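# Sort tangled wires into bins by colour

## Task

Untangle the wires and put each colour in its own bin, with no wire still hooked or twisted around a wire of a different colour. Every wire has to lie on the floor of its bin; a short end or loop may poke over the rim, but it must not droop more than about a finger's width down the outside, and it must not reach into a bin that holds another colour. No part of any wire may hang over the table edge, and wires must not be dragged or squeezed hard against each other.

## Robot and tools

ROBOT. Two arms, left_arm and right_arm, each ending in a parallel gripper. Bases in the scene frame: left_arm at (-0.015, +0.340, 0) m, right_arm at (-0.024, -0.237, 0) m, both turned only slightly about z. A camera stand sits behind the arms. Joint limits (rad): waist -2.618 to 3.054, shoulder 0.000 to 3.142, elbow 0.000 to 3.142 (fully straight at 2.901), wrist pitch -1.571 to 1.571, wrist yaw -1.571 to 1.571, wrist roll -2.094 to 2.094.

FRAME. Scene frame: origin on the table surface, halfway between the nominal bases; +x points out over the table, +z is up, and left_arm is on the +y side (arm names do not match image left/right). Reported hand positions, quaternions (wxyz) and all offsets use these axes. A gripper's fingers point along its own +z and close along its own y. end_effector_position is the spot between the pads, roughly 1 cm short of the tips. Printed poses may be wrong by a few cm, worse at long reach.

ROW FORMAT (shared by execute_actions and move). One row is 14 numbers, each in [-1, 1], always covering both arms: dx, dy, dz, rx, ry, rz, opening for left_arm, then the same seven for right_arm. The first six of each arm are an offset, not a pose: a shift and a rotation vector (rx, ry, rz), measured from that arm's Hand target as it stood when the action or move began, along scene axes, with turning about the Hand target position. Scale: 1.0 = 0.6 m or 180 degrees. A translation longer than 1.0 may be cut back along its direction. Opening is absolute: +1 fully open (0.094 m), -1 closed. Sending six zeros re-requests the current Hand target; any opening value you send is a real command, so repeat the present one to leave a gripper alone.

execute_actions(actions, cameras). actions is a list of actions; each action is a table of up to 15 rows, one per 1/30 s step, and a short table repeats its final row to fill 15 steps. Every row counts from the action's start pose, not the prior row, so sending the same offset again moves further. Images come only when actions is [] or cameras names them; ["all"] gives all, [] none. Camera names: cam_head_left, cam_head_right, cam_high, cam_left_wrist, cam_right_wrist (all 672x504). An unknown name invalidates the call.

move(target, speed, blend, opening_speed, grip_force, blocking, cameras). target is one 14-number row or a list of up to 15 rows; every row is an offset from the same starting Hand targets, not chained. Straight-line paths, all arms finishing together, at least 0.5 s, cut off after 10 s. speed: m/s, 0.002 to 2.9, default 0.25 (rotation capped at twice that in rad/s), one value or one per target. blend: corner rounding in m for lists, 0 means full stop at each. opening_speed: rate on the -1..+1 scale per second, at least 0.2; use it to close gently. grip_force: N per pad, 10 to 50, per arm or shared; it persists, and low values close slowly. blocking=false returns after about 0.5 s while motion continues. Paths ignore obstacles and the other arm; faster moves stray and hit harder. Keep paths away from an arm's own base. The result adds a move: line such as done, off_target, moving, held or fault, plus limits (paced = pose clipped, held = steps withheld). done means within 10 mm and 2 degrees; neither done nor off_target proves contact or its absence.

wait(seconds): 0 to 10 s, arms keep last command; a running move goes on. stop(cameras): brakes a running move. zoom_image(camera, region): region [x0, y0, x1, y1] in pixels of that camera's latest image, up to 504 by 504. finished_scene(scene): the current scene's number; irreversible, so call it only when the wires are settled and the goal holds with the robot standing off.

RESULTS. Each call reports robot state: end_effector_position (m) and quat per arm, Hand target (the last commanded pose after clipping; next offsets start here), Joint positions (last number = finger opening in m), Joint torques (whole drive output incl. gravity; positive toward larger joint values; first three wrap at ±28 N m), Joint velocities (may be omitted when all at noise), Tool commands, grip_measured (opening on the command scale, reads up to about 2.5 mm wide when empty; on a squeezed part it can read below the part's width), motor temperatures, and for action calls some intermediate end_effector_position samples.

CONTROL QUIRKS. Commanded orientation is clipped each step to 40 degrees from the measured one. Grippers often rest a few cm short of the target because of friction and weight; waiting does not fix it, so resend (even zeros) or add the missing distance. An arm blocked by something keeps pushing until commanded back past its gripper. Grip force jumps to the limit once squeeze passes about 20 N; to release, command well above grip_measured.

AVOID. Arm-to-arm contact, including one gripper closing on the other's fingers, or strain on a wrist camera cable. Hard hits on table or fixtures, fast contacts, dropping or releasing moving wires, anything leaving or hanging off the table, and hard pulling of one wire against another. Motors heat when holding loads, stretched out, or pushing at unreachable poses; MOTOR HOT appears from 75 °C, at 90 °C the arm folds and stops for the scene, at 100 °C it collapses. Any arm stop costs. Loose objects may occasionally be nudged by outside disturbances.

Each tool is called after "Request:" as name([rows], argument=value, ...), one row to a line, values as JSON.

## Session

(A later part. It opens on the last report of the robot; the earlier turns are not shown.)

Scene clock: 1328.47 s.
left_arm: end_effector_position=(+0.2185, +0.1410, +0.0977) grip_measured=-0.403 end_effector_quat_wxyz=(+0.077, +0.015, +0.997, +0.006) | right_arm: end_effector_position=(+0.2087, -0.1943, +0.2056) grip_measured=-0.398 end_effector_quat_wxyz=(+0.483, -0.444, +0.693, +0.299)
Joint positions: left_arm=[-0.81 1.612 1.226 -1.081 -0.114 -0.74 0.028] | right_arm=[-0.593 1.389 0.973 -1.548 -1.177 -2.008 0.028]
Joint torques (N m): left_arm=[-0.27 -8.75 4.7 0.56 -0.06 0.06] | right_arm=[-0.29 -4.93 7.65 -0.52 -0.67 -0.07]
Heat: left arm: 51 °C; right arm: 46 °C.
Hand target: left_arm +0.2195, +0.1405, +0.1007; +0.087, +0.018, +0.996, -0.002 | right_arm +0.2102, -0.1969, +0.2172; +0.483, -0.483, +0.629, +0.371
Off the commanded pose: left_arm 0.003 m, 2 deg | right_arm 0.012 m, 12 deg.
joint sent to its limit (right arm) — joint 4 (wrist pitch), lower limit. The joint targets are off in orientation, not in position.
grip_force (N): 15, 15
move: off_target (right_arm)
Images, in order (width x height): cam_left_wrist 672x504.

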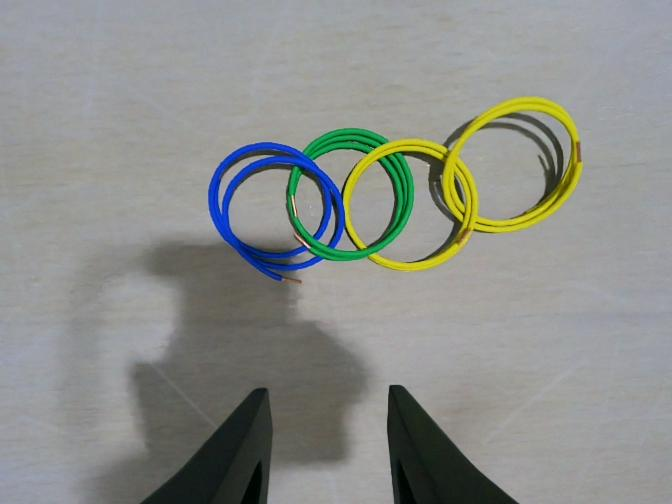

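Request:
zoom_image(camera="cam_left_wrist", region=[200, 120, 360, 300])

Request:
zoom_image(camera="cam_left_wrist", region=[320, 110, 490, 290])

Scaled by 2.800 from the camera's 672x504 image, which has a finer 960x720 frame.

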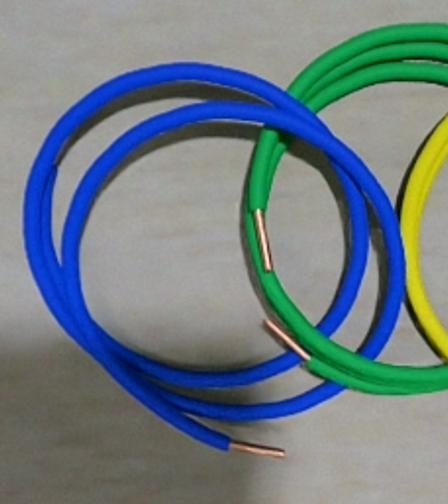

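Scaled by 2.800 from the camera's 672x504 image, which has a finer 960x720 frame.

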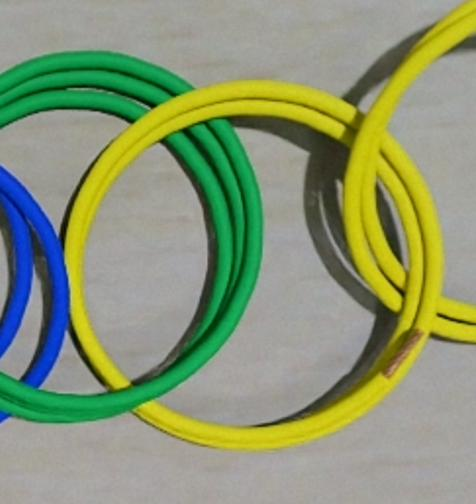

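Request:
move(target=[0.04,0.05,-0.04,0,0,-0.5,-0.6,0.06,-0.05,0,0,0,0,-0.4], speed=0.2, cameras=["cam_left_wrist"])

Scene clock: 1376.10 s.
left_arm: end_effector_position=(+0.2434, +0.1715, +0.0750) grip_measured=-0.597 end_effector_quat_wxyz=(+0.065, +0.715, +0.694, -0.053) | right_arm: end_effector_position=(+0.2416, -0.2217, +0.2110) grip_measured=-0.398 end_effector_quat_wxyz=(+0.490, -0.450, +0.690, +0.285)
Joint positions: left_arm=[-0.533 1.646 1.169 -1.002 0.14 1.096 0.019] | right_arm=[-0.611 1.536 1.127 -1.549 -1.176 -2.038 0.028]
Joint torques (N m): left_arm=[0.94 -6.16 6.9 0.14 0.26 0.08] | right_arm=[-0.58 -3.56 7.66 -0.5 -0.7 -0.09]
Heat: left arm: 53 °C; right arm: 48 °C.
Hand target: left_arm +0.2435, +0.1705, +0.0767; +0.061, +0.717, +0.691, -0.063 | right_arm +0.2462, -0.2269, +0.2173; +0.483, -0.483, +0.629, +0.371
Off the commanded pose: left_arm 0.002 m, 1 deg | right_arm 0.009 m, 13 deg.
joint sent to its limit (right arm) — joint 4 (wrist pitch), lower limit. The joint targets are off in orientation, not in position.
grip_force (N): 15, 15
move: off_target (right_arm)
Images, in order (width x height): cam_left_wrist 672x504.

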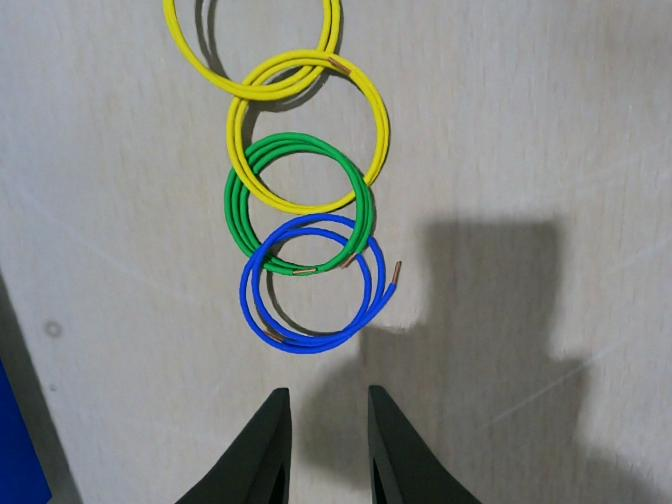

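Request:
move(target=[-0.039,-0.022,-0.075,0,0,0,-0.6,0,0,0,0,0,0,-0.4], speed=0.15, cameras=["cam_left_wrist"])

Scene clock: 1386.33 s.
left_arm: end_effector_position=(+0.2220, +0.1598, +0.0363) grip_measured=-0.597 end_effector_quat_wxyz=(+0.061, +0.718, +0.691, -0.058) | right_arm: end_effector_position=(+0.2416, -0.2217, +0.2110) grip_measured=-0.398 end_effector_quat_wxyz=(+0.490, -0.450, +0.690, +0.285)
Joint positions: left_arm=[-0.602 1.652 1.015 -0.84 0.141 1.035 0.019] | right_arm=[-0.611 1.536 1.127 -1.549 -1.176 -2.038 0.028]
Joint velocities: left_arm=[0.017 0.007 0.002 0.095 -0.037 -0.154 0] | right_arm=[within noise]
Joint torques (N m): left_arm=[-0.75 -6.02 4.66 0.55 0.2 -0.01] | right_arm=[-0.58 -3.56 7.66 -0.5 -0.7 -0.09]
Motor temperatures (°C): left_arm=[33 51 51 32 32 33 35] | right_arm=[31 35 47 40 35 32 33]
Heat: left arm: 51 °C; right arm: 47 °C.
Hand target: left_arm +0.2201, +0.1572, +0.0317; +0.061, +0.717, +0.691, -0.063 | right_arm +0.2462, -0.2269, +0.2173; +0.483, -0.483, +0.629, +0.371
Off the commanded pose: left_arm 0.006 m, 1 deg | right_arm 0.009 m, 13 deg.
joint sent to its limit (right arm) — joint 4 (wrist pitch), lower limit. The joint targets are off in orientation, not in position.
grip_force (N): 15, 15
move: off_target (right_arm)
Images, in order (width x height): cam_left_wrist 672x504.

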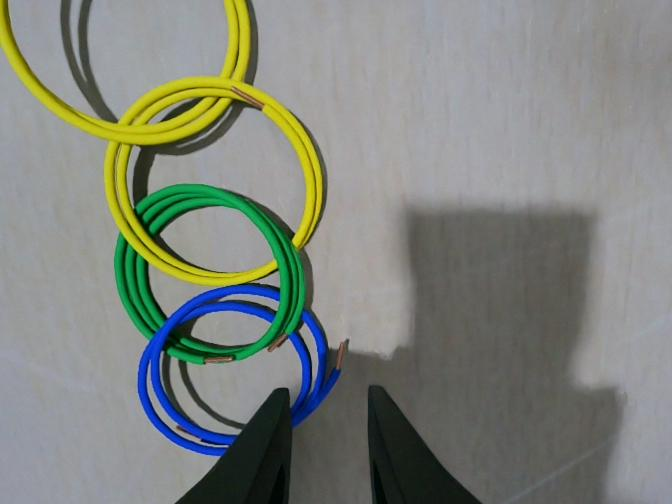

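Request:
move(target=[-0.013,-0.013,0.0,0,0,0,-0.8,0,0,0,0,0,0,-0.4], speed=0.1)

Request:
move(target=[0,0,-0.025,0,0,0,-0.8,0,0,0,0,0,0,-0.4], speed=0.05, cameras=["cam_left_wrist"])

Scene clock: 1406.03 s.
left_arm: end_effector_position=(+0.2142, +0.1517, +0.0345) grip_measured=-0.797 end_effector_quat_wxyz=(+0.058, +0.717, +0.692, -0.060) | right_arm: end_effector_position=(+0.2416, -0.2217, +0.2110) grip_measured=-0.398 end_effector_quat_wxyz=(+0.490, -0.450, +0.690, +0.285)
Joint positions: left_arm=[-0.64 1.652 1.007 -0.833 0.141 0.996 0.01] | right_arm=[-0.611 1.536 1.127 -1.549 -1.176 -2.038 0.028]
Joint torques (N m): left_arm=[-0.54 -6.65 4.48 0.53 0.17 -0.07] | right_arm=[-0.57 -3.56 7.65 -0.5 -0.7 -0.09]
Heat: left arm: 49 °C; right arm: 47 °C.
Hand target: left_arm +0.2123, +0.1494, +0.0317; +0.061, +0.717, +0.691, -0.063 | right_arm +0.2462, -0.2269, +0.2173; +0.483, -0.483, +0.629, +0.371
Off the commanded pose: left_arm 0.004 m, 0 deg | right_arm 0.009 m, 13 deg.
joint sent to its limit (right arm) — joint 4 (wrist pitch), lower limit. The joint targets are off in orientation, not in position.
grip_force (N): 15, 15
move: off_target (right_arm)

Scene clock: 1407.07 s.
left_arm: end_effector_position=(+0.2147, +0.1514, +0.0221) grip_measured=-0.797 end_effector_quat_wxyz=(+0.063, +0.717, +0.691, -0.059) | right_arm: end_effector_position=(+0.2416, -0.2217, +0.2110) grip_measured=-0.398 end_effector_quat_wxyz=(+0.490, -0.450, +0.690, +0.285)
Joint positions: left_arm=[-0.64 1.668 0.968 -0.771 0.141 0.996 0.01] | right_arm=[-0.611 1.536 1.127 -1.549 -1.176 -2.038 0.028]
Joint torques (N m): left_arm=[-0.58 -5.94 4.4 0.55 0.11 -0.1] | right_arm=[-0.57 -3.56 7.65 -0.5 -0.7 -0.09]
Heat: left arm: 49 °C; right arm: 47 °C.
Hand target: left_arm +0.2122, +0.1494, +0.0166; +0.060, +0.717, +0.691, -0.063 | right_arm +0.2462, -0.2269, +0.2173; +0.483, -0.483, +0.629, +0.371
Off the commanded pose: left_arm 0.006 m, 1 deg | right_arm 0.009 m, 13 deg.
joint sent to its limit (right arm) — joint 4 (wrist pitch), lower limit. The joint targets are off in orientation, not in position.
grip_force (N): 15, 15
move: off_target (right_arm)
Images, in order (width x height): cam_left_wrist 672x504.

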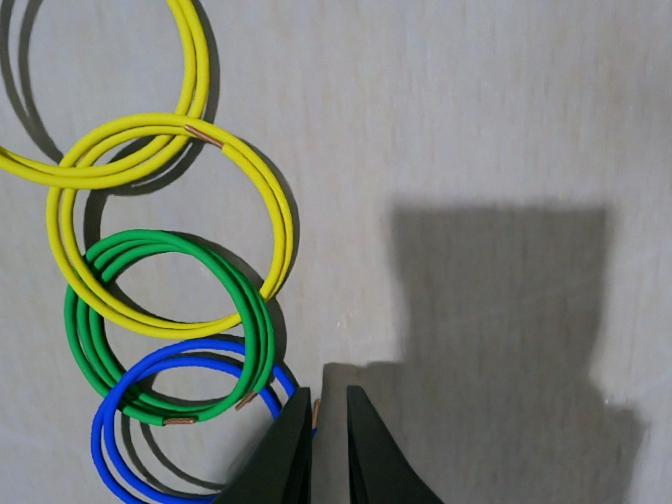

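Request:
move(target=[-0.001,0.007,-0.02,0,0,0,-0.8,0,0,0,0,0,0,-0.4], speed=0.04, cameras=["cam_left_wrist"])

Request:
zoom_image(camera="cam_left_wrist", region=[200, 340, 400, 504])

Scene clock: 1419.50 s.
left_arm: end_effector_position=(+0.2124, +0.1530, +0.0102) grip_measured=-0.797 end_effector_quat_wxyz=(+0.062, +0.717, +0.691, -0.059) | right_arm: end_effector_position=(+0.2416, -0.2217, +0.2110) grip_measured=-0.398 end_effector_quat_wxyz=(+0.490, -0.450, +0.690, +0.285)
Joint positions: left_arm=[-0.64 1.681 0.93 -0.721 0.141 0.996 0.01] | right_arm=[-0.611 1.536 1.127 -1.549 -1.176 -2.038 0.028]
Joint torques (N m): left_arm=[0.49 -5.93 4.22 0.53 0.15 0.05] | right_arm=[-0.57 -3.56 7.65 -0.5 -0.7 -0.1]
Heat: left arm: 49 °C; right arm: 47 °C.
Hand target: left_arm +0.2117, +0.1536, +0.0047; +0.061, +0.717, +0.691, -0.063 | right_arm +0.2462, -0.2269, +0.2173; +0.483, -0.483, +0.629, +0.371
Off the commanded pose: left_arm 0.006 m, 1 deg | right_arm 0.009 m, 13 deg.
joint sent to its limit (right arm) — joint 4 (wrist pitch), lower limit. The joint targets are off in orientation, not in position.
grip_force (N): 15, 15
move: off_target (right_arm)
Images, in order (width x height): cam_left_wrist 672x504.

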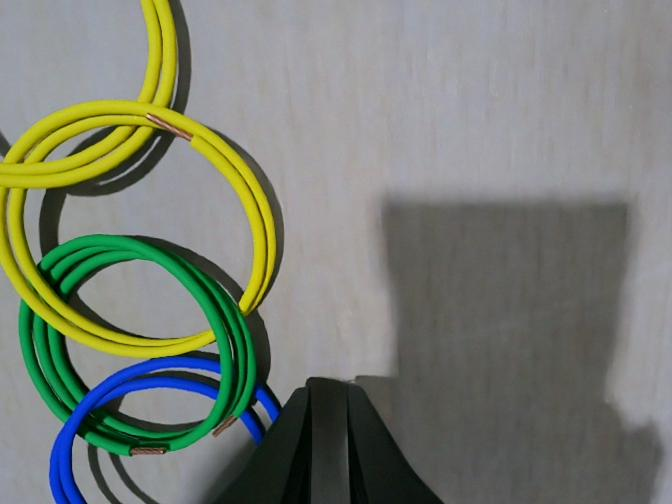

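Scaled by 2.520 from the camera's 672x504 image, which has a finer 960x720 frame.

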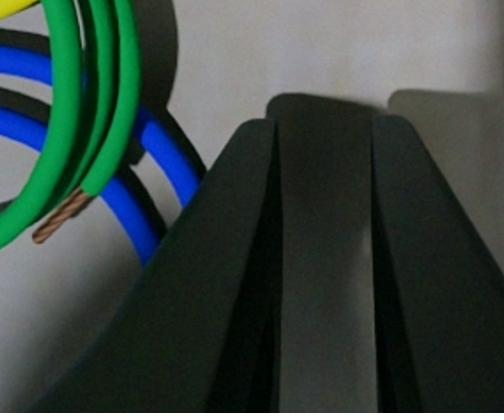

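Request:
move(target=[0.0,0,0.022,0,0,0,-0.8,0,0,0,0,0,0,-0.4], speed=0.05, cameras=["cam_left_wrist"])

Scene clock: 1428.60 s.
left_arm: end_effector_position=(+0.2088, +0.1555, +0.0098) grip_measured=-0.797 end_effector_quat_wxyz=(+0.054, +0.717, +0.692, -0.061) | right_arm: end_effector_position=(+0.2416, -0.2217, +0.2110) grip_measured=-0.398 end_effector_quat_wxyz=(+0.490, -0.450, +0.690, +0.285)
Joint positions: left_arm=[-0.64 1.681 0.93 -0.738 0.141 0.996 0.01] | right_arm=[-0.611 1.536 1.127 -1.549 -1.176 -2.038 0.028]
Joint torques (N m): left_arm=[0.42 -8.23 6.53 0.14 0.19 0.04] | right_arm=[-0.58 -3.56 7.66 -0.5 -0.7 -0.1]
Heat: left arm: 49 °C; right arm: 47 °C.
Hand target: left_arm +0.2117, +0.1536, +0.0179; +0.061, +0.717, +0.691, -0.063 | right_arm +0.2462, -0.2269, +0.2173; +0.483, -0.483, +0.629, +0.371
Off the commanded pose: left_arm 0.009 m, 1 deg | right_arm 0.009 m, 13 deg.
joint sent to its limit (right arm) — joint 4 (wrist pitch), lower limit. The joint targets are off in orientation, not in position.
grip_force (N): 15, 15
move: off_target (right_arm)
Images, in order (width x height): cam_left_wrist 672x504.

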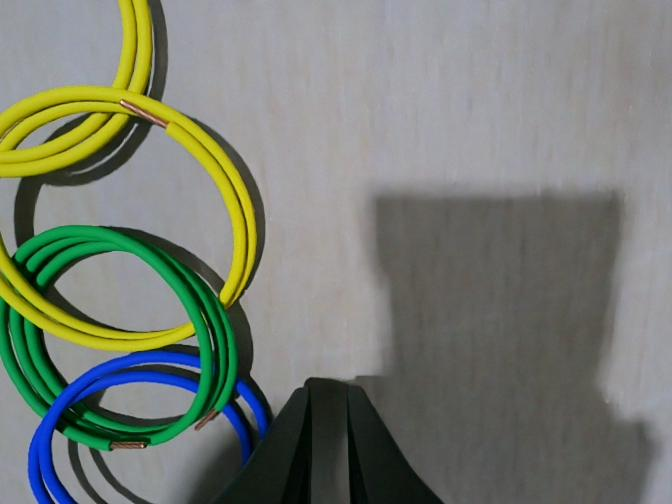

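Request:
move(target=[0.01,0.003,0.03,0,0,0,-0.7,0,0,0,0,0,0,-0.4], speed=0.05, cameras=["cam_left_wrist"])

Scene clock: 1434.20 s.
left_arm: end_effector_position=(+0.2149, +0.1568, +0.0265) grip_measured=-0.703 end_effector_quat_wxyz=(+0.052, +0.715, +0.694, -0.061) | right_arm: end_effector_position=(+0.2416, -0.2217, +0.2110) grip_measured=-0.398 end_effector_quat_wxyz=(+0.490, -0.450, +0.690, +0.285)
Joint positions: left_arm=[-0.624 1.669 0.992 -0.818 0.141 1.005 0.014] | right_arm=[-0.611 1.536 1.127 -1.549 -1.176 -2.038 0.028]
Joint torques (N m): left_arm=[0.58 -8.43 6.54 0.11 0.15 0.11] | right_arm=[-0.55 -3.58 7.66 -0.5 -0.7 -0.09]
Heat: left arm: 50 °C; right arm: 47 °C.
Hand target: left_arm +0.2177, +0.1555, +0.0359; +0.061, +0.717, +0.691, -0.063 | right_arm +0.2462, -0.2269, +0.2173; +0.483, -0.483, +0.629, +0.371
Off the commanded pose: left_arm 0.010 m, 1 deg | right_arm 0.009 m, 13 deg.
joint sent to its limit (right arm) — joint 4 (wrist pitch), lower limit. The joint targets are off in orientation, not in position.
grip_force (N): 15, 15
move: off_target (right_arm)
Images, in order (width x height): cam_left_wrist 672x504.

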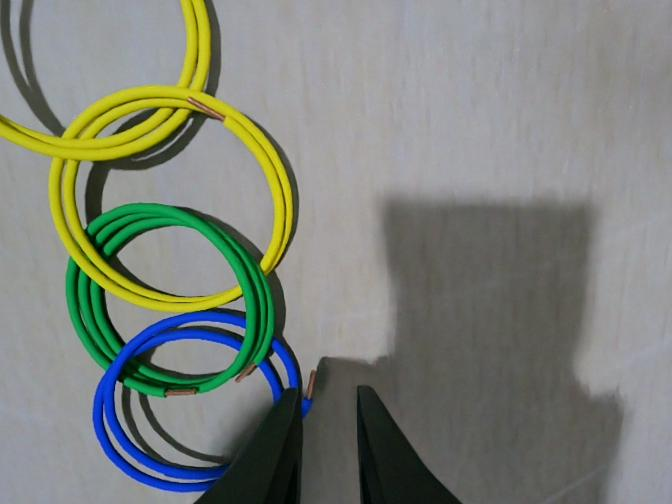

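Request:
move(target=[0.002,0.0065,-0.035,0,0,0,-0.8,0,0,0,0,0,0,-0.4], speed=0.03, cameras=["cam_left_wrist"])

Request:
zoom_image(camera="cam_left_wrist", region=[240, 340, 400, 480])

Scene clock: 1451.77 s.
left_arm: end_effector_position=(+0.2198, +0.1584, +0.0213) grip_measured=-0.797 end_effector_quat_wxyz=(+0.063, +0.716, +0.693, -0.058) | right_arm: end_effector_position=(+0.2416, -0.2217, +0.2110) grip_measured=-0.398 end_effector_quat_wxyz=(+0.490, -0.450, +0.690, +0.285)
Joint positions: left_arm=[-0.61 1.669 0.967 -0.77 0.141 1.02 0.01] | right_arm=[-0.611 1.536 1.127 -1.549 -1.176 -2.038 0.028]
Joint torques (N m): left_arm=[0.73 -5.76 4.48 0.48 0.2 0.12] | right_arm=[-0.57 -3.56 7.65 -0.5 -0.7 -0.1]
Heat: left arm: 50 °C; right arm: 47 °C.
Hand target: left_arm +0.2189, +0.1593, +0.0149; +0.061, +0.717, +0.691, -0.063 | right_arm +0.2462, -0.2269, +0.2173; +0.483, -0.483, +0.629, +0.371
Off the commanded pose: left_arm 0.007 m, 1 deg | right_arm 0.009 m, 13 deg.
joint sent to its limit (right arm) — joint 4 (wrist pitch), lower limit. The joint targets are off in orientation, not in position.
grip_force (N): 15, 15
move: off_target (right_arm)
Images, in order (width x height): cam_left_wrist 672x504.

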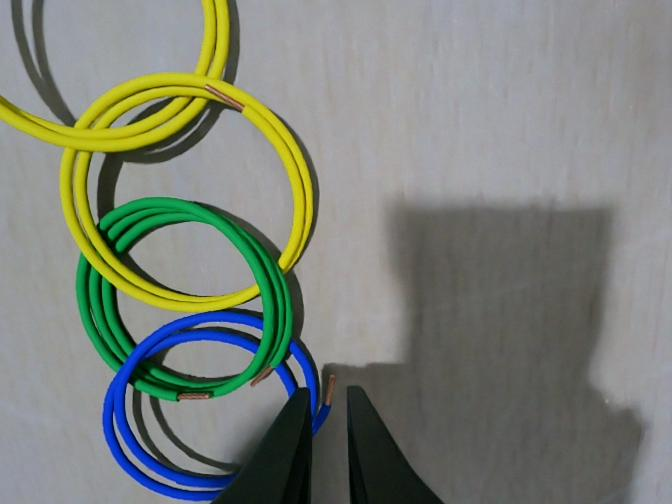

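Scaled by 3.150 from the camera's 672x504 image, which has a finer 960x720 frame.

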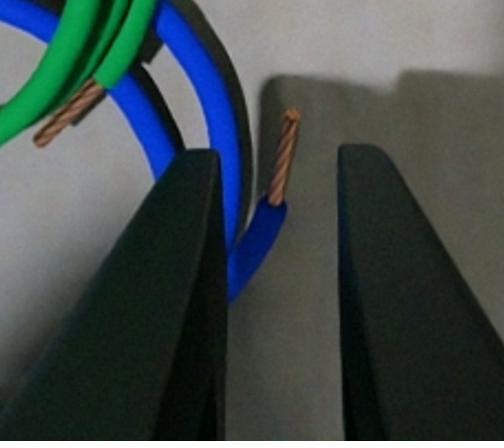

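Request:
move(target=[-0.0015,0.0,-0.02,0,0,0,-0.8,0,0,0,0,0,0,-0.4], speed=0.03, cameras=["cam_left_wrist"])

Request:
zoom_image(camera="cam_left_wrist", region=[240, 340, 400, 480])

Scene clock: 1464.77 s.
left_arm: end_effector_position=(+0.2176, +0.1598, +0.0089) grip_measured=-0.797 end_effector_quat_wxyz=(+0.059, +0.716, +0.694, -0.059) | right_arm: end_effector_position=(+0.2416, -0.2217, +0.2110) grip_measured=-0.398 end_effector_quat_wxyz=(+0.490, -0.450, +0.690, +0.285)
Joint positions: left_arm=[-0.61 1.692 0.937 -0.728 0.141 1.02 0.01] | right_arm=[-0.611 1.536 1.127 -1.549 -1.176 -2.038 0.028]
Joint torques (N m): left_arm=[0.51 -6.05 4.44 0.64 0.24 0.13] | right_arm=[-0.57 -3.56 7.66 -0.5 -0.7 -0.09]
Heat: left arm: 49 °C; right arm: 47 °C.
Hand target: left_arm +0.2180, +0.1593, +0.0029; +0.061, +0.717, +0.691, -0.063 | right_arm +0.2462, -0.2269, +0.2173; +0.483, -0.483, +0.629, +0.371
Off the commanded pose: left_arm 0.006 m, 1 deg | right_arm 0.009 m, 13 deg.
joint sent to its limit (right arm) — joint 4 (wrist pitch), lower limit. The joint targets are off in orientation, not in position.
grip_force (N): 15, 15
move: off_target (right_arm)
Images, in order (width x height): cam_left_wrist 672x504.

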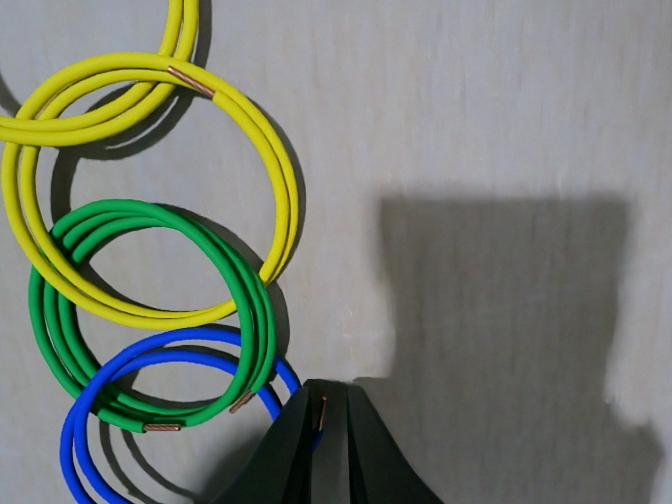

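Scaled by 3.150 from the camera's 672x504 image, which has a finer 960x720 frame.

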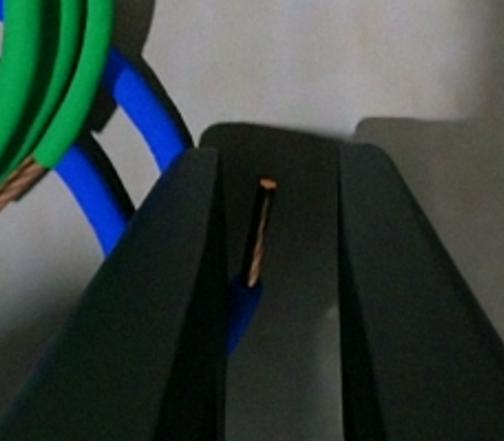

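Request:
move([
  [0,0,0,0,0,0,-1,0,0,0,0,0,0,-0.4],
  [0,0,0.07,0,0,0,-1,0,0,0,0,0,0,-0.4],
], speed=0.05, cameras=["cam_left_wrist","cam_high"])

Request:
zoom_image(camera="cam_left_wrist", region=[60, 260, 360, 504])

Scene clock: 1475.67 s.
left_arm: end_effector_position=(+0.2159, +0.1610, +0.0354) grip_measured=-0.940 end_effector_quat_wxyz=(+0.052, +0.715, +0.694, -0.060) | right_arm: end_effector_position=(+0.2416, -0.2217, +0.2110) grip_measured=-0.398 end_effector_quat_wxyz=(+0.490, -0.450, +0.690, +0.285)
Joint positions: left_arm=[-0.61 1.649 1.009 -0.856 0.141 1.02 0.003] | right_arm=[-0.611 1.536 1.127 -1.549 -1.176 -2.038 0.028]
Joint torques (N m): left_arm=[0.51 -8.17 6.83 0.1 0.19 0.06] | right_arm=[-0.58 -3.56 7.65 -0.5 -0.7 -0.09]
Heat: left arm: 49 °C; right arm: 47 °C.
Hand target: left_arm +0.2179, +0.1594, +0.0448; +0.060, +0.717, +0.691, -0.063 | right_arm +0.2462, -0.2269, +0.2173; +0.483, -0.483, +0.629, +0.371
Off the commanded pose: left_arm 0.010 m, 1 deg | right_arm 0.009 m, 13 deg.
joint sent to its limit (right arm) — joint 4 (wrist pitch), lower limit. The joint targets are off in orientation, not in position.
grip_force (N): 15, 15
move: off_target (right_arm)
Images, in order (width x height): cam_high 672x504, cam_left_wrist 672x504.

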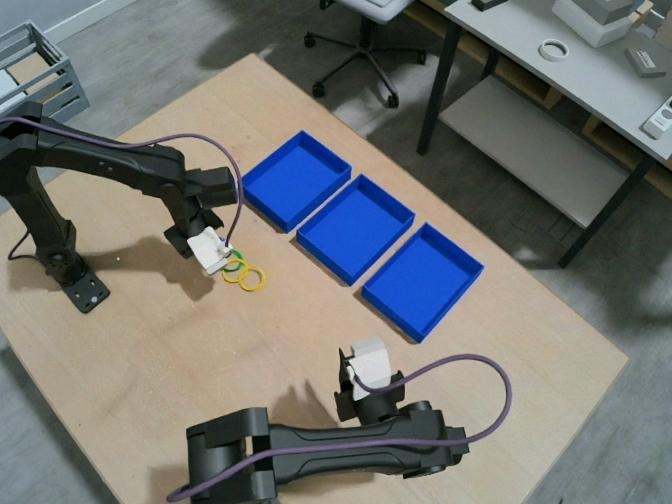

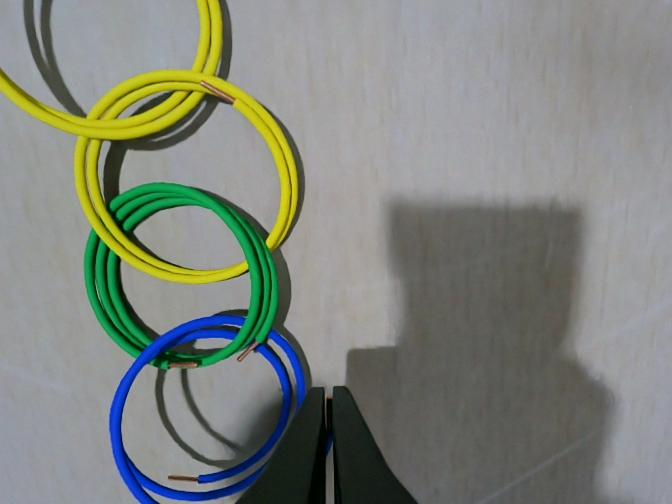

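Scaled by 1.680 from the camera's 672x504 image, which has a finer 960x720 frame.

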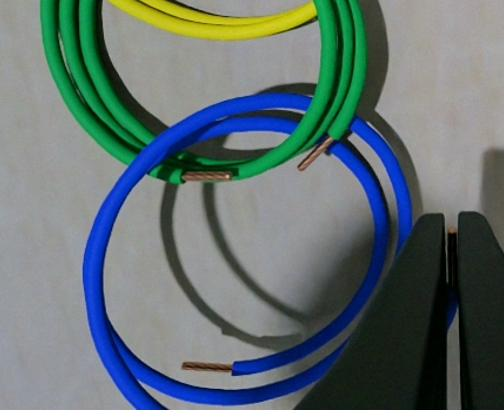

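Request:
move([
  [0.012,-0.032,0,0,0,0.222,-1,0,0,0,0,0,0,-0.4],
  [0.041,-0.049,0,0,0,0.444,-1,0,0,0,0,0,0,-0.4],
], speed=0.12, blend=[0.006,0], cameras=["cam_left_wrist","cam_high"])

Request:
zoom_image(camera="cam_left_wrist", region=[130, 230, 430, 500])

Scene clock: 1500.20 s.
left_arm: end_effector_position=(+0.2400, +0.1321, +0.0436) grip_measured=-0.940 end_effector_quat_wxyz=(+0.085, +0.108, +0.990, -0.016) | right_arm: end_effector_position=(+0.2416, -0.2217, +0.2110) grip_measured=-0.398 end_effector_quat_wxyz=(+0.490, -0.450, +0.690, +0.285)
Joint positions: left_arm=[-0.76 1.7 1.096 -0.809 -0.072 -0.503 0.003] | right_arm=[-0.611 1.536 1.127 -1.549 -1.176 -2.038 0.028]
Joint torques (N m): left_arm=[-0.79 -6.5 7.16 0.4 -0.14 -0.16] | right_arm=[-0.57 -3.56 7.65 -0.5 -0.7 -0.09]
Heat: left arm: 50 °C; right arm: 47 °C.
Hand target: left_arm +0.2426, +0.1300, +0.0449; +0.087, +0.106, +0.991, -0.010 | right_arm +0.2462, -0.2269, +0.2173; +0.483, -0.483, +0.629, +0.371
Off the commanded pose: left_arm 0.004 m, 1 deg | right_arm 0.009 m, 13 deg.
joint sent to its limit (right arm) — joint 4 (wrist pitch), lower limit. The joint targets are off in orientation, not in position.
grip_force (N): 15, 15
move: off_target (right_arm)
Images, in order (width x height): cam_high 672x504, cam_left_wrist 672x504.

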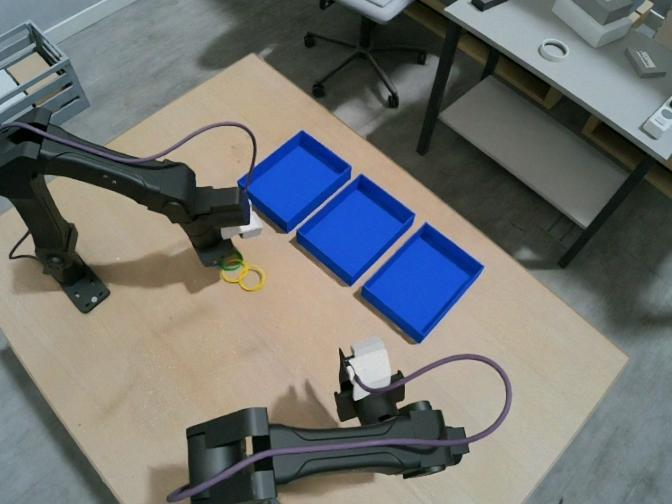

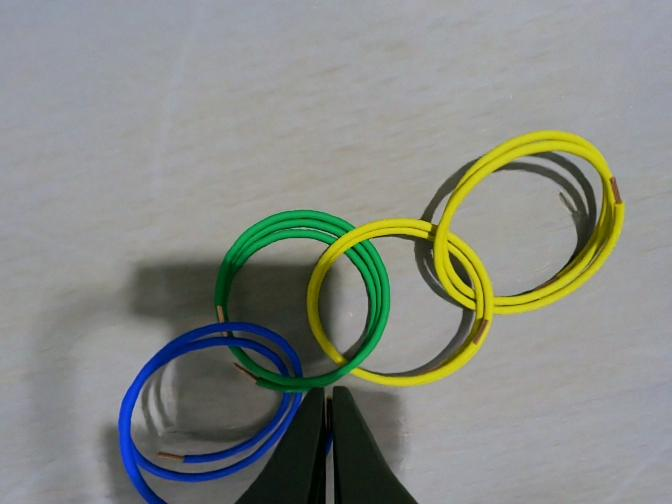

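Scaled by 1.680 from the camera's 672x504 image, which has a finer 960x720 frame.

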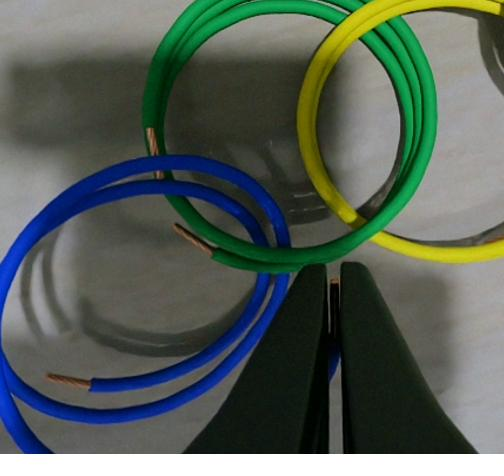

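Request:
move([
  [0.0375,0.013,0,0,0,0.222,-1,0,0,0,0,0,0,-0.4],
  [0.055,0.038,0,0,0,0.389,-1,0,0,0,0,0,0,-0.4],
], speed=0.12, blend=[0.006,0], cameras=["cam_left_wrist","cam_high"])

Request:
zoom_image(camera="cam_left_wrist", region=[130, 230, 430, 500])

Scene clock: 1519.50 s.
left_arm: end_effector_position=(+0.2727, +0.1471, +0.0454) grip_measured=-0.940 end_effector_quat_wxyz=(+0.071, -0.474, +0.877, +0.027) | right_arm: end_effector_position=(+0.2416, -0.2217, +0.2110) grip_measured=-0.398 end_effector_quat_wxyz=(+0.490, -0.450, +0.690, +0.285)
Joint positions: left_arm=[-0.707 1.892 1.349 -1.021 -0.153 -1.663 0.003] | right_arm=[-0.611 1.536 1.127 -1.549 -1.176 -2.038 0.028]
Joint torques (N m): left_arm=[0.61 -7.8 6.93 -0.08 -0.27 -0.13] | right_arm=[-0.57 -3.56 7.66 -0.5 -0.7 -0.09]
Motor temperatures (°C): left_arm=[33 46 52 32 32 33 35] | right_arm=[31 34 47 38 35 32 33]
Heat: left arm: 52 °C; right arm: 47 °C.
Hand target: left_arm +0.2756, +0.1528, +0.0449; +0.077, -0.482, +0.872, +0.042 | right_arm +0.2462, -0.2269, +0.2173; +0.483, -0.483, +0.629, +0.371
Off the commanded pose: left_arm 0.006 m, 2 deg | right_arm 0.009 m, 13 deg.
joint sent to its limit (right arm) — joint 4 (wrist pitch), lower limit. The joint targets are off in orientation, not in position.
grip_force (N): 15, 15
move: off_target (right_arm)
Images, in order (width x height): cam_high 672x504, cam_left_wrist 672x504.

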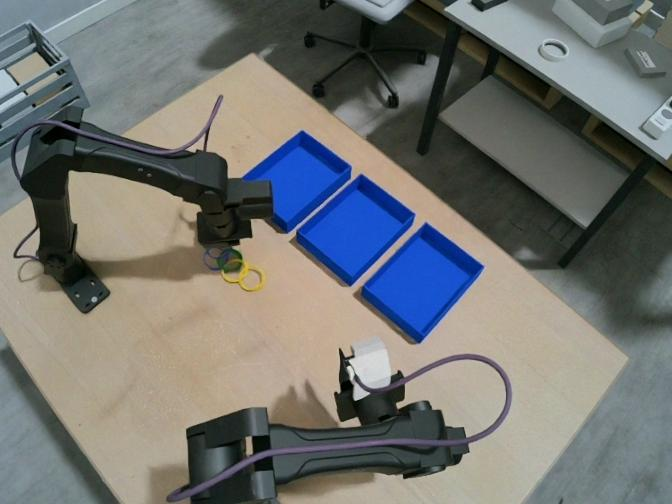

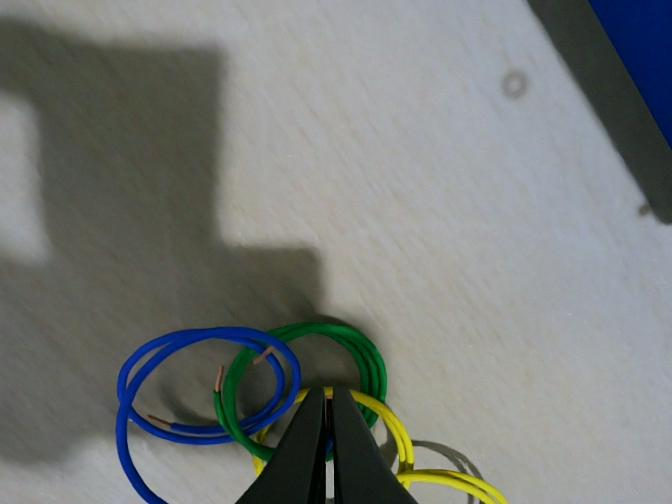

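Scaled by 1.680 from the camera's 672x504 image, which has a finer 960x720 frame.

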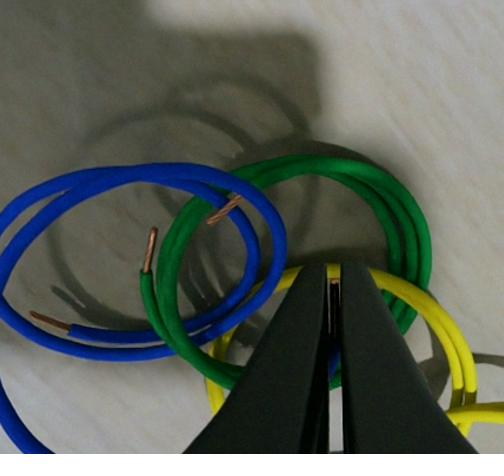

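Request:
move([
  [-0.01,0.035,0.012,0,0,0.06,-1,0,0,0,0,0,0,-0.4],
  [-0.045,0.05,0.012,0,0,0.11,-1,0,0,0,0,0,0,-0.4],
], speed=0.08, blend=[0.006,0], cameras=["cam_left_wrist","cam_high"])

Request:
zoom_image(camera="cam_left_wrist", region=[130, 230, 460, 500])

Scene clock: 1547.23 s.
left_arm: end_effector_position=(+0.2558, +0.1767, +0.0478) grip_measured=-0.940 end_effector_quat_wxyz=(+0.066, -0.621, +0.780, +0.045) | right_arm: end_effector_position=(+0.2416, -0.2217, +0.2110) grip_measured=-0.398 end_effector_quat_wxyz=(+0.490, -0.450, +0.690, +0.285)
Joint positions: left_arm=[-0.666 1.834 1.281 -1.071 -0.152 -1.981 0.003] | right_arm=[-0.611 1.536 1.127 -1.549 -1.176 -2.038 0.028]
Joint torques (N m): left_arm=[-0.35 -10.17 4.19 -0.18 -0.17 -0.12] | right_arm=[-0.57 -3.56 7.65 -0.5 -0.7 -0.09]
Heat: left arm: 52 °C; right arm: 47 °C.
Hand target: left_arm +0.2487, +0.1828, +0.0521; +0.068, -0.624, +0.776, +0.055 | right_arm +0.2462, -0.2269, +0.2173; +0.483, -0.483, +0.629, +0.371
Off the commanded pose: left_arm 0.010 m, 1 deg | right_arm 0.009 m, 13 deg.
joint sent to its limit (right arm) — joint 4 (wrist pitch), lower limit. The joint targets are off in orientation, not in position.
grip_force (N): 15, 15
move: off_target (right_arm)
Images, in order (width x height): cam_high 672x504, cam_left_wrist 672x504.

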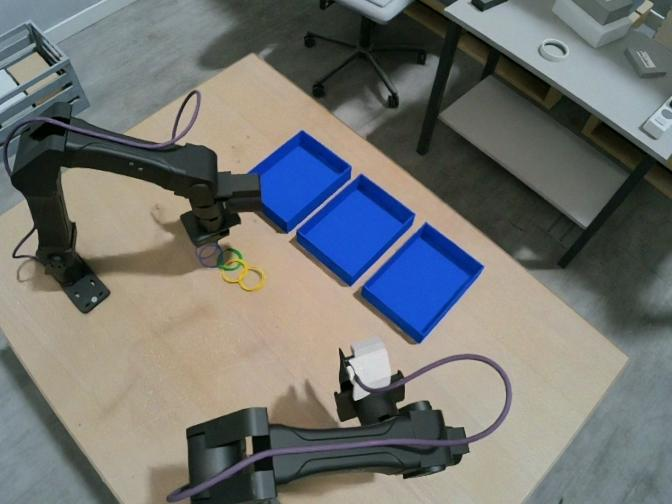

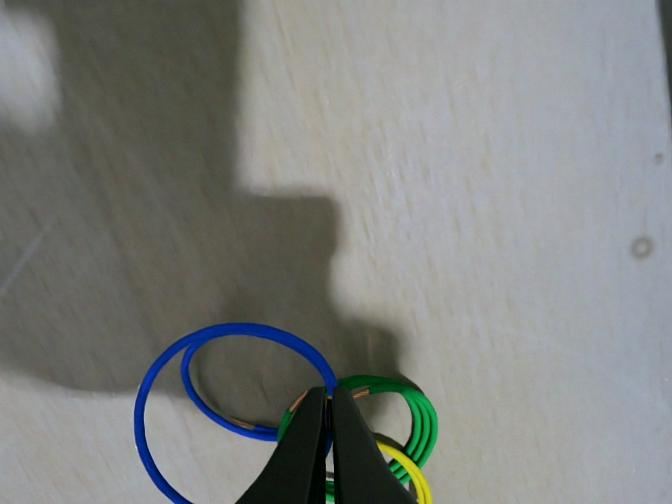

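Scaled by 1.527 from the camera's 672x504 image, which has a finer 960x720 frame.

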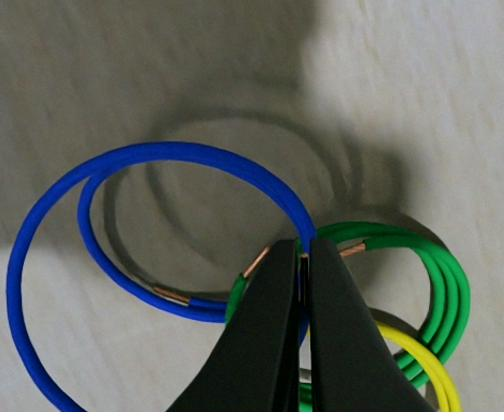

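Request:
move([
  [-0.05,0.03,0.005,0,0,0,-1,0,0,0,0,0,0,-0.4],
], speed=0.06, cameras=["cam_left_wrist","cam_high"])

Request:
zoom_image(camera="cam_left_wrist", region=[130, 230, 500, 500])

Request:
zoom_image(camera="cam_high", region=[180, 220, 280, 300])

Scene clock: 1557.57 s.
left_arm: end_effector_position=(+0.2245, +0.1970, +0.0526) grip_measured=-0.940 end_effector_quat_wxyz=(+0.065, -0.623, +0.778, +0.049) | right_arm: end_effector_position=(+0.2416, -0.2217, +0.2110) grip_measured=-0.398 end_effector_quat_wxyz=(+0.490, -0.450, +0.690, +0.285)
Joint positions: left_arm=[-0.673 1.7 1.138 -1.071 -0.15 -1.993 0.003] | right_arm=[-0.611 1.536 1.127 -1.549 -1.176 -2.038 0.028]
Joint torques (N m): left_arm=[-0.54 -8.88 4.05 -0.11 -0.12 -0.14] | right_arm=[-0.57 -3.56 7.65 -0.5 -0.7 -0.09]
Heat: left arm: 50 °C; right arm: 47 °C.
Hand target: left_arm +0.2186, +0.2008, +0.0550; +0.068, -0.624, +0.776, +0.055 | right_arm +0.2462, -0.2269, +0.2173; +0.483, -0.483, +0.629, +0.371
Off the commanded pose: left_arm 0.007 m, 1 deg | right_arm 0.009 m, 13 deg.
joint sent to its limit (right arm) — joint 4 (wrist pitch), lower limit. The joint targets are off in orientation, not in position.
grip_force (N): 15, 15
move: off_target (right_arm)
Images, in order (width x height): cam_high 672x504, cam_left_wrist 672x504.

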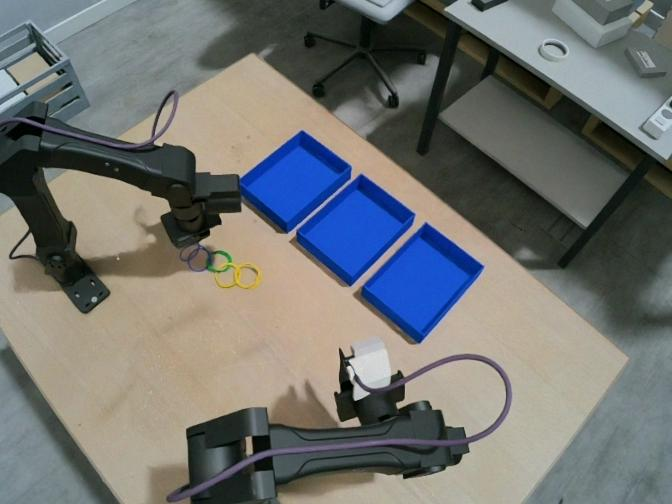

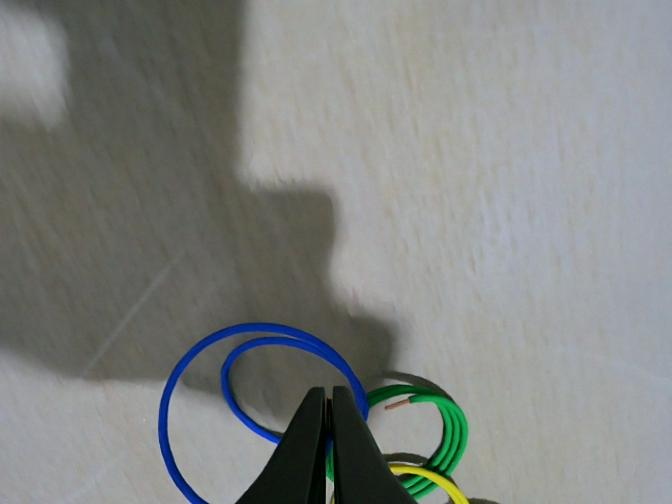

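Scaled by 1.362 from the camera's 672x504 image, which has a finer 960x720 frame.

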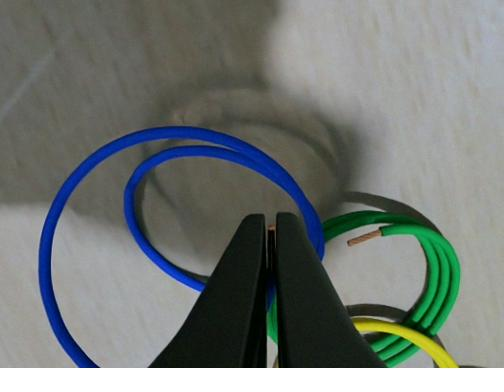

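Scaled by 5.040 from the camera's 672x504 image, which has a finer 960x720 frame.

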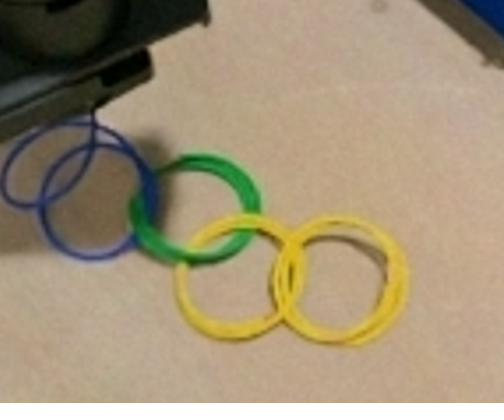

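Request:
move([
  [0,0.0,-0.055,0,0,0,-1,0,0,0,0,0,0,-0.4],
  [0,0,-0.055,0,0,0,-0.5,0,0,0,0,0,0,-0.4],
  [0.02,0.02,0.15,0,0,0,-0.5,0,0,0,0,0,0,-0.4],
  [-0.02,-0.05,0.15,0,0,-0.43,-0.5,0,0,0,0,0,0,-0.4],
], speed=[0.06,0.1,0.15,0.3], cameras=["cam_left_wrist","cam_high"])

Request:
zoom_image(camera="cam_left_wrist", region=[180, 80, 500, 350])

Scene clock: 1575.10 s.
left_arm: end_effector_position=(+0.2066, +0.1719, +0.1431) grip_measured=-0.503 end_effector_quat_wxyz=(+0.078, -0.008, +0.997, +0.007) | right_arm: end_effector_position=(+0.2416, -0.2217, +0.2110) grip_measured=-0.398 end_effector_quat_wxyz=(+0.490, -0.450, +0.690, +0.285)
Joint positions: left_arm=[-0.76 1.491 1.287 -1.26 -0.114 -0.736 0.023] | right_arm=[-0.611 1.536 1.127 -1.549 -1.176 -2.038 0.028]
Joint torques (N m): left_arm=[-0.39 -7.56 4.7 0.54 -0.1 0.03] | right_arm=[-0.57 -3.56 7.66 -0.5 -0.7 -0.09]
Heat: left arm: 49 °C; right arm: 47 °C.
Hand target: left_arm +0.2066, +0.1708, +0.1451; +0.088, -0.002, +0.996, +0.000 | right_arm +0.2462, -0.2269, +0.2173; +0.483, -0.483, +0.629, +0.371
Off the commanded pose: left_arm 0.002 m, 2 deg | right_arm 0.009 m, 13 deg.
joint sent to its limit (right arm) — joint 4 (wrist pitch), lower limit. The joint targets are off in orientation, not in position.
grip_force (N): 15, 15
move: off_target (right_arm)
Images, in order (width x height): cam_high 672x504, cam_left_wrist 672x504.

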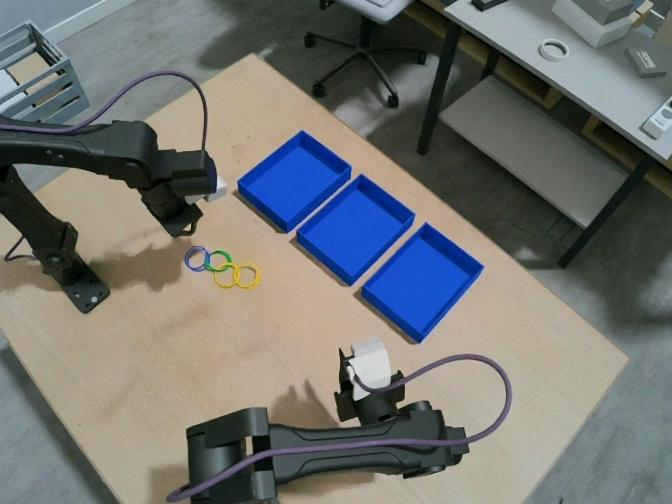

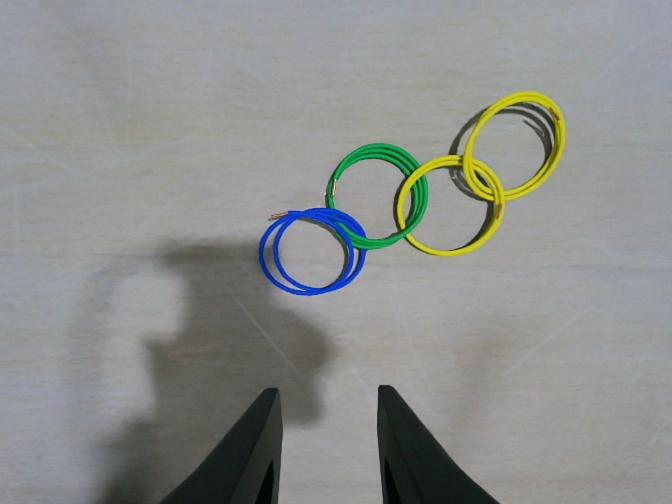

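Scaled by 1.575 from the camera's 672x504 image, which has a finer 960x720 frame.

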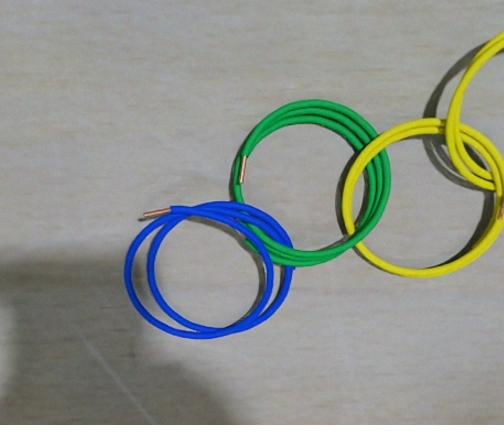

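Request:
zoom_image(camera="cam_left_wrist", region=[250, 180, 380, 310])

Request:
zoom_image(camera="cam_left_wrist", region=[305, 190, 385, 280])

Scaled by 3.877 from the camera's 672x504 image, which has a finer 960x720 frame.

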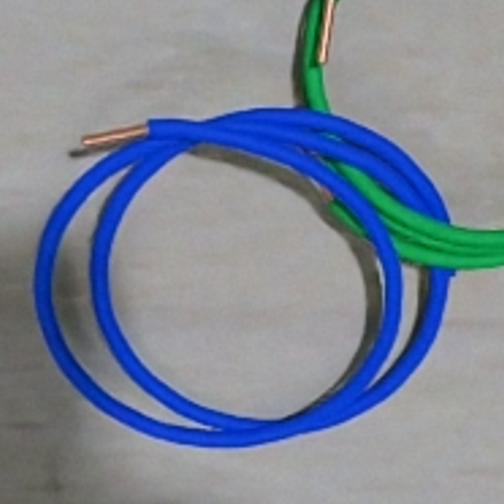

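Scaled by 5.600 from the camera's 672x504 image, which has a finer 960x720 frame.

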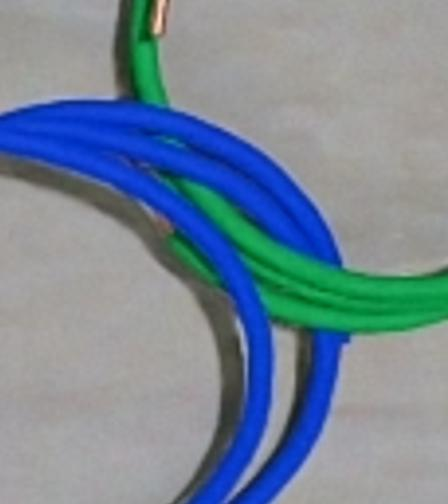

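Request:
move(target=[0.054,0.05,-0.155,0,0,-0.5,-0.6,0.0,0,0,0,0,0,-0.4], speed=0.2, cameras=["cam_left_wrist"])

Scene clock: 1630.40 s.
left_arm: end_effector_position=(+0.2385, +0.2021, +0.0562) grip_measured=-0.597 end_effector_quat_wxyz=(+0.060, +0.701, +0.708, -0.054) | right_arm: end_effector_position=(+0.2416, -0.2217, +0.2110) grip_measured=-0.398 end_effector_quat_wxyz=(+0.490, -0.450, +0.690, +0.285)
Joint positions: left_arm=[-0.446 1.608 1.053 -0.942 0.143 1.143 0.019] | right_arm=[-0.611 1.536 1.127 -1.549 -1.176 -2.038 0.028]
Joint torques (N m): left_arm=[0.79 -5.67 4.97 0.46 0.28 0.11] | right_arm=[-0.55 -3.55 7.66 -0.5 -0.69 -0.09]
Heat: left arm: 50 °C; right arm: 47 °C.
Hand target: left_arm +0.2390, +0.2008, +0.0521; +0.062, +0.703, +0.706, -0.062 | right_arm +0.2462, -0.2269, +0.2173; +0.483, -0.483, +0.629, +0.371
Off the commanded pose: left_arm 0.004 m, 1 deg | right_arm 0.009 m, 13 deg.
joint sent to its limit (right arm) — joint 4 (wrist pitch), lower limit. The joint targets are off in orientation, not in position.
grip_force (N): 15, 15
move: off_target (right_arm)
Images, in order (width x height): cam_left_wrist 672x504.

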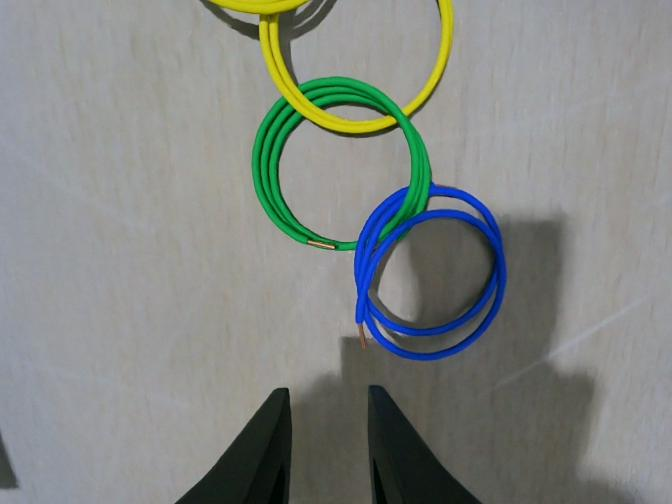

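Request:
zoom_image(camera="cam_left_wrist", region=[330, 170, 520, 370])

Scaled by 2.520 from the camera's 672x504 image, which has a finer 960x720 frame.

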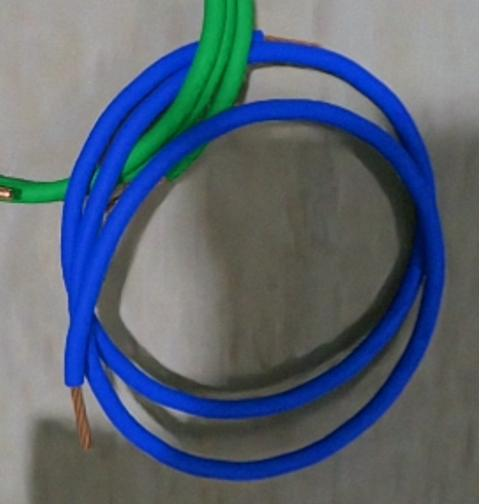

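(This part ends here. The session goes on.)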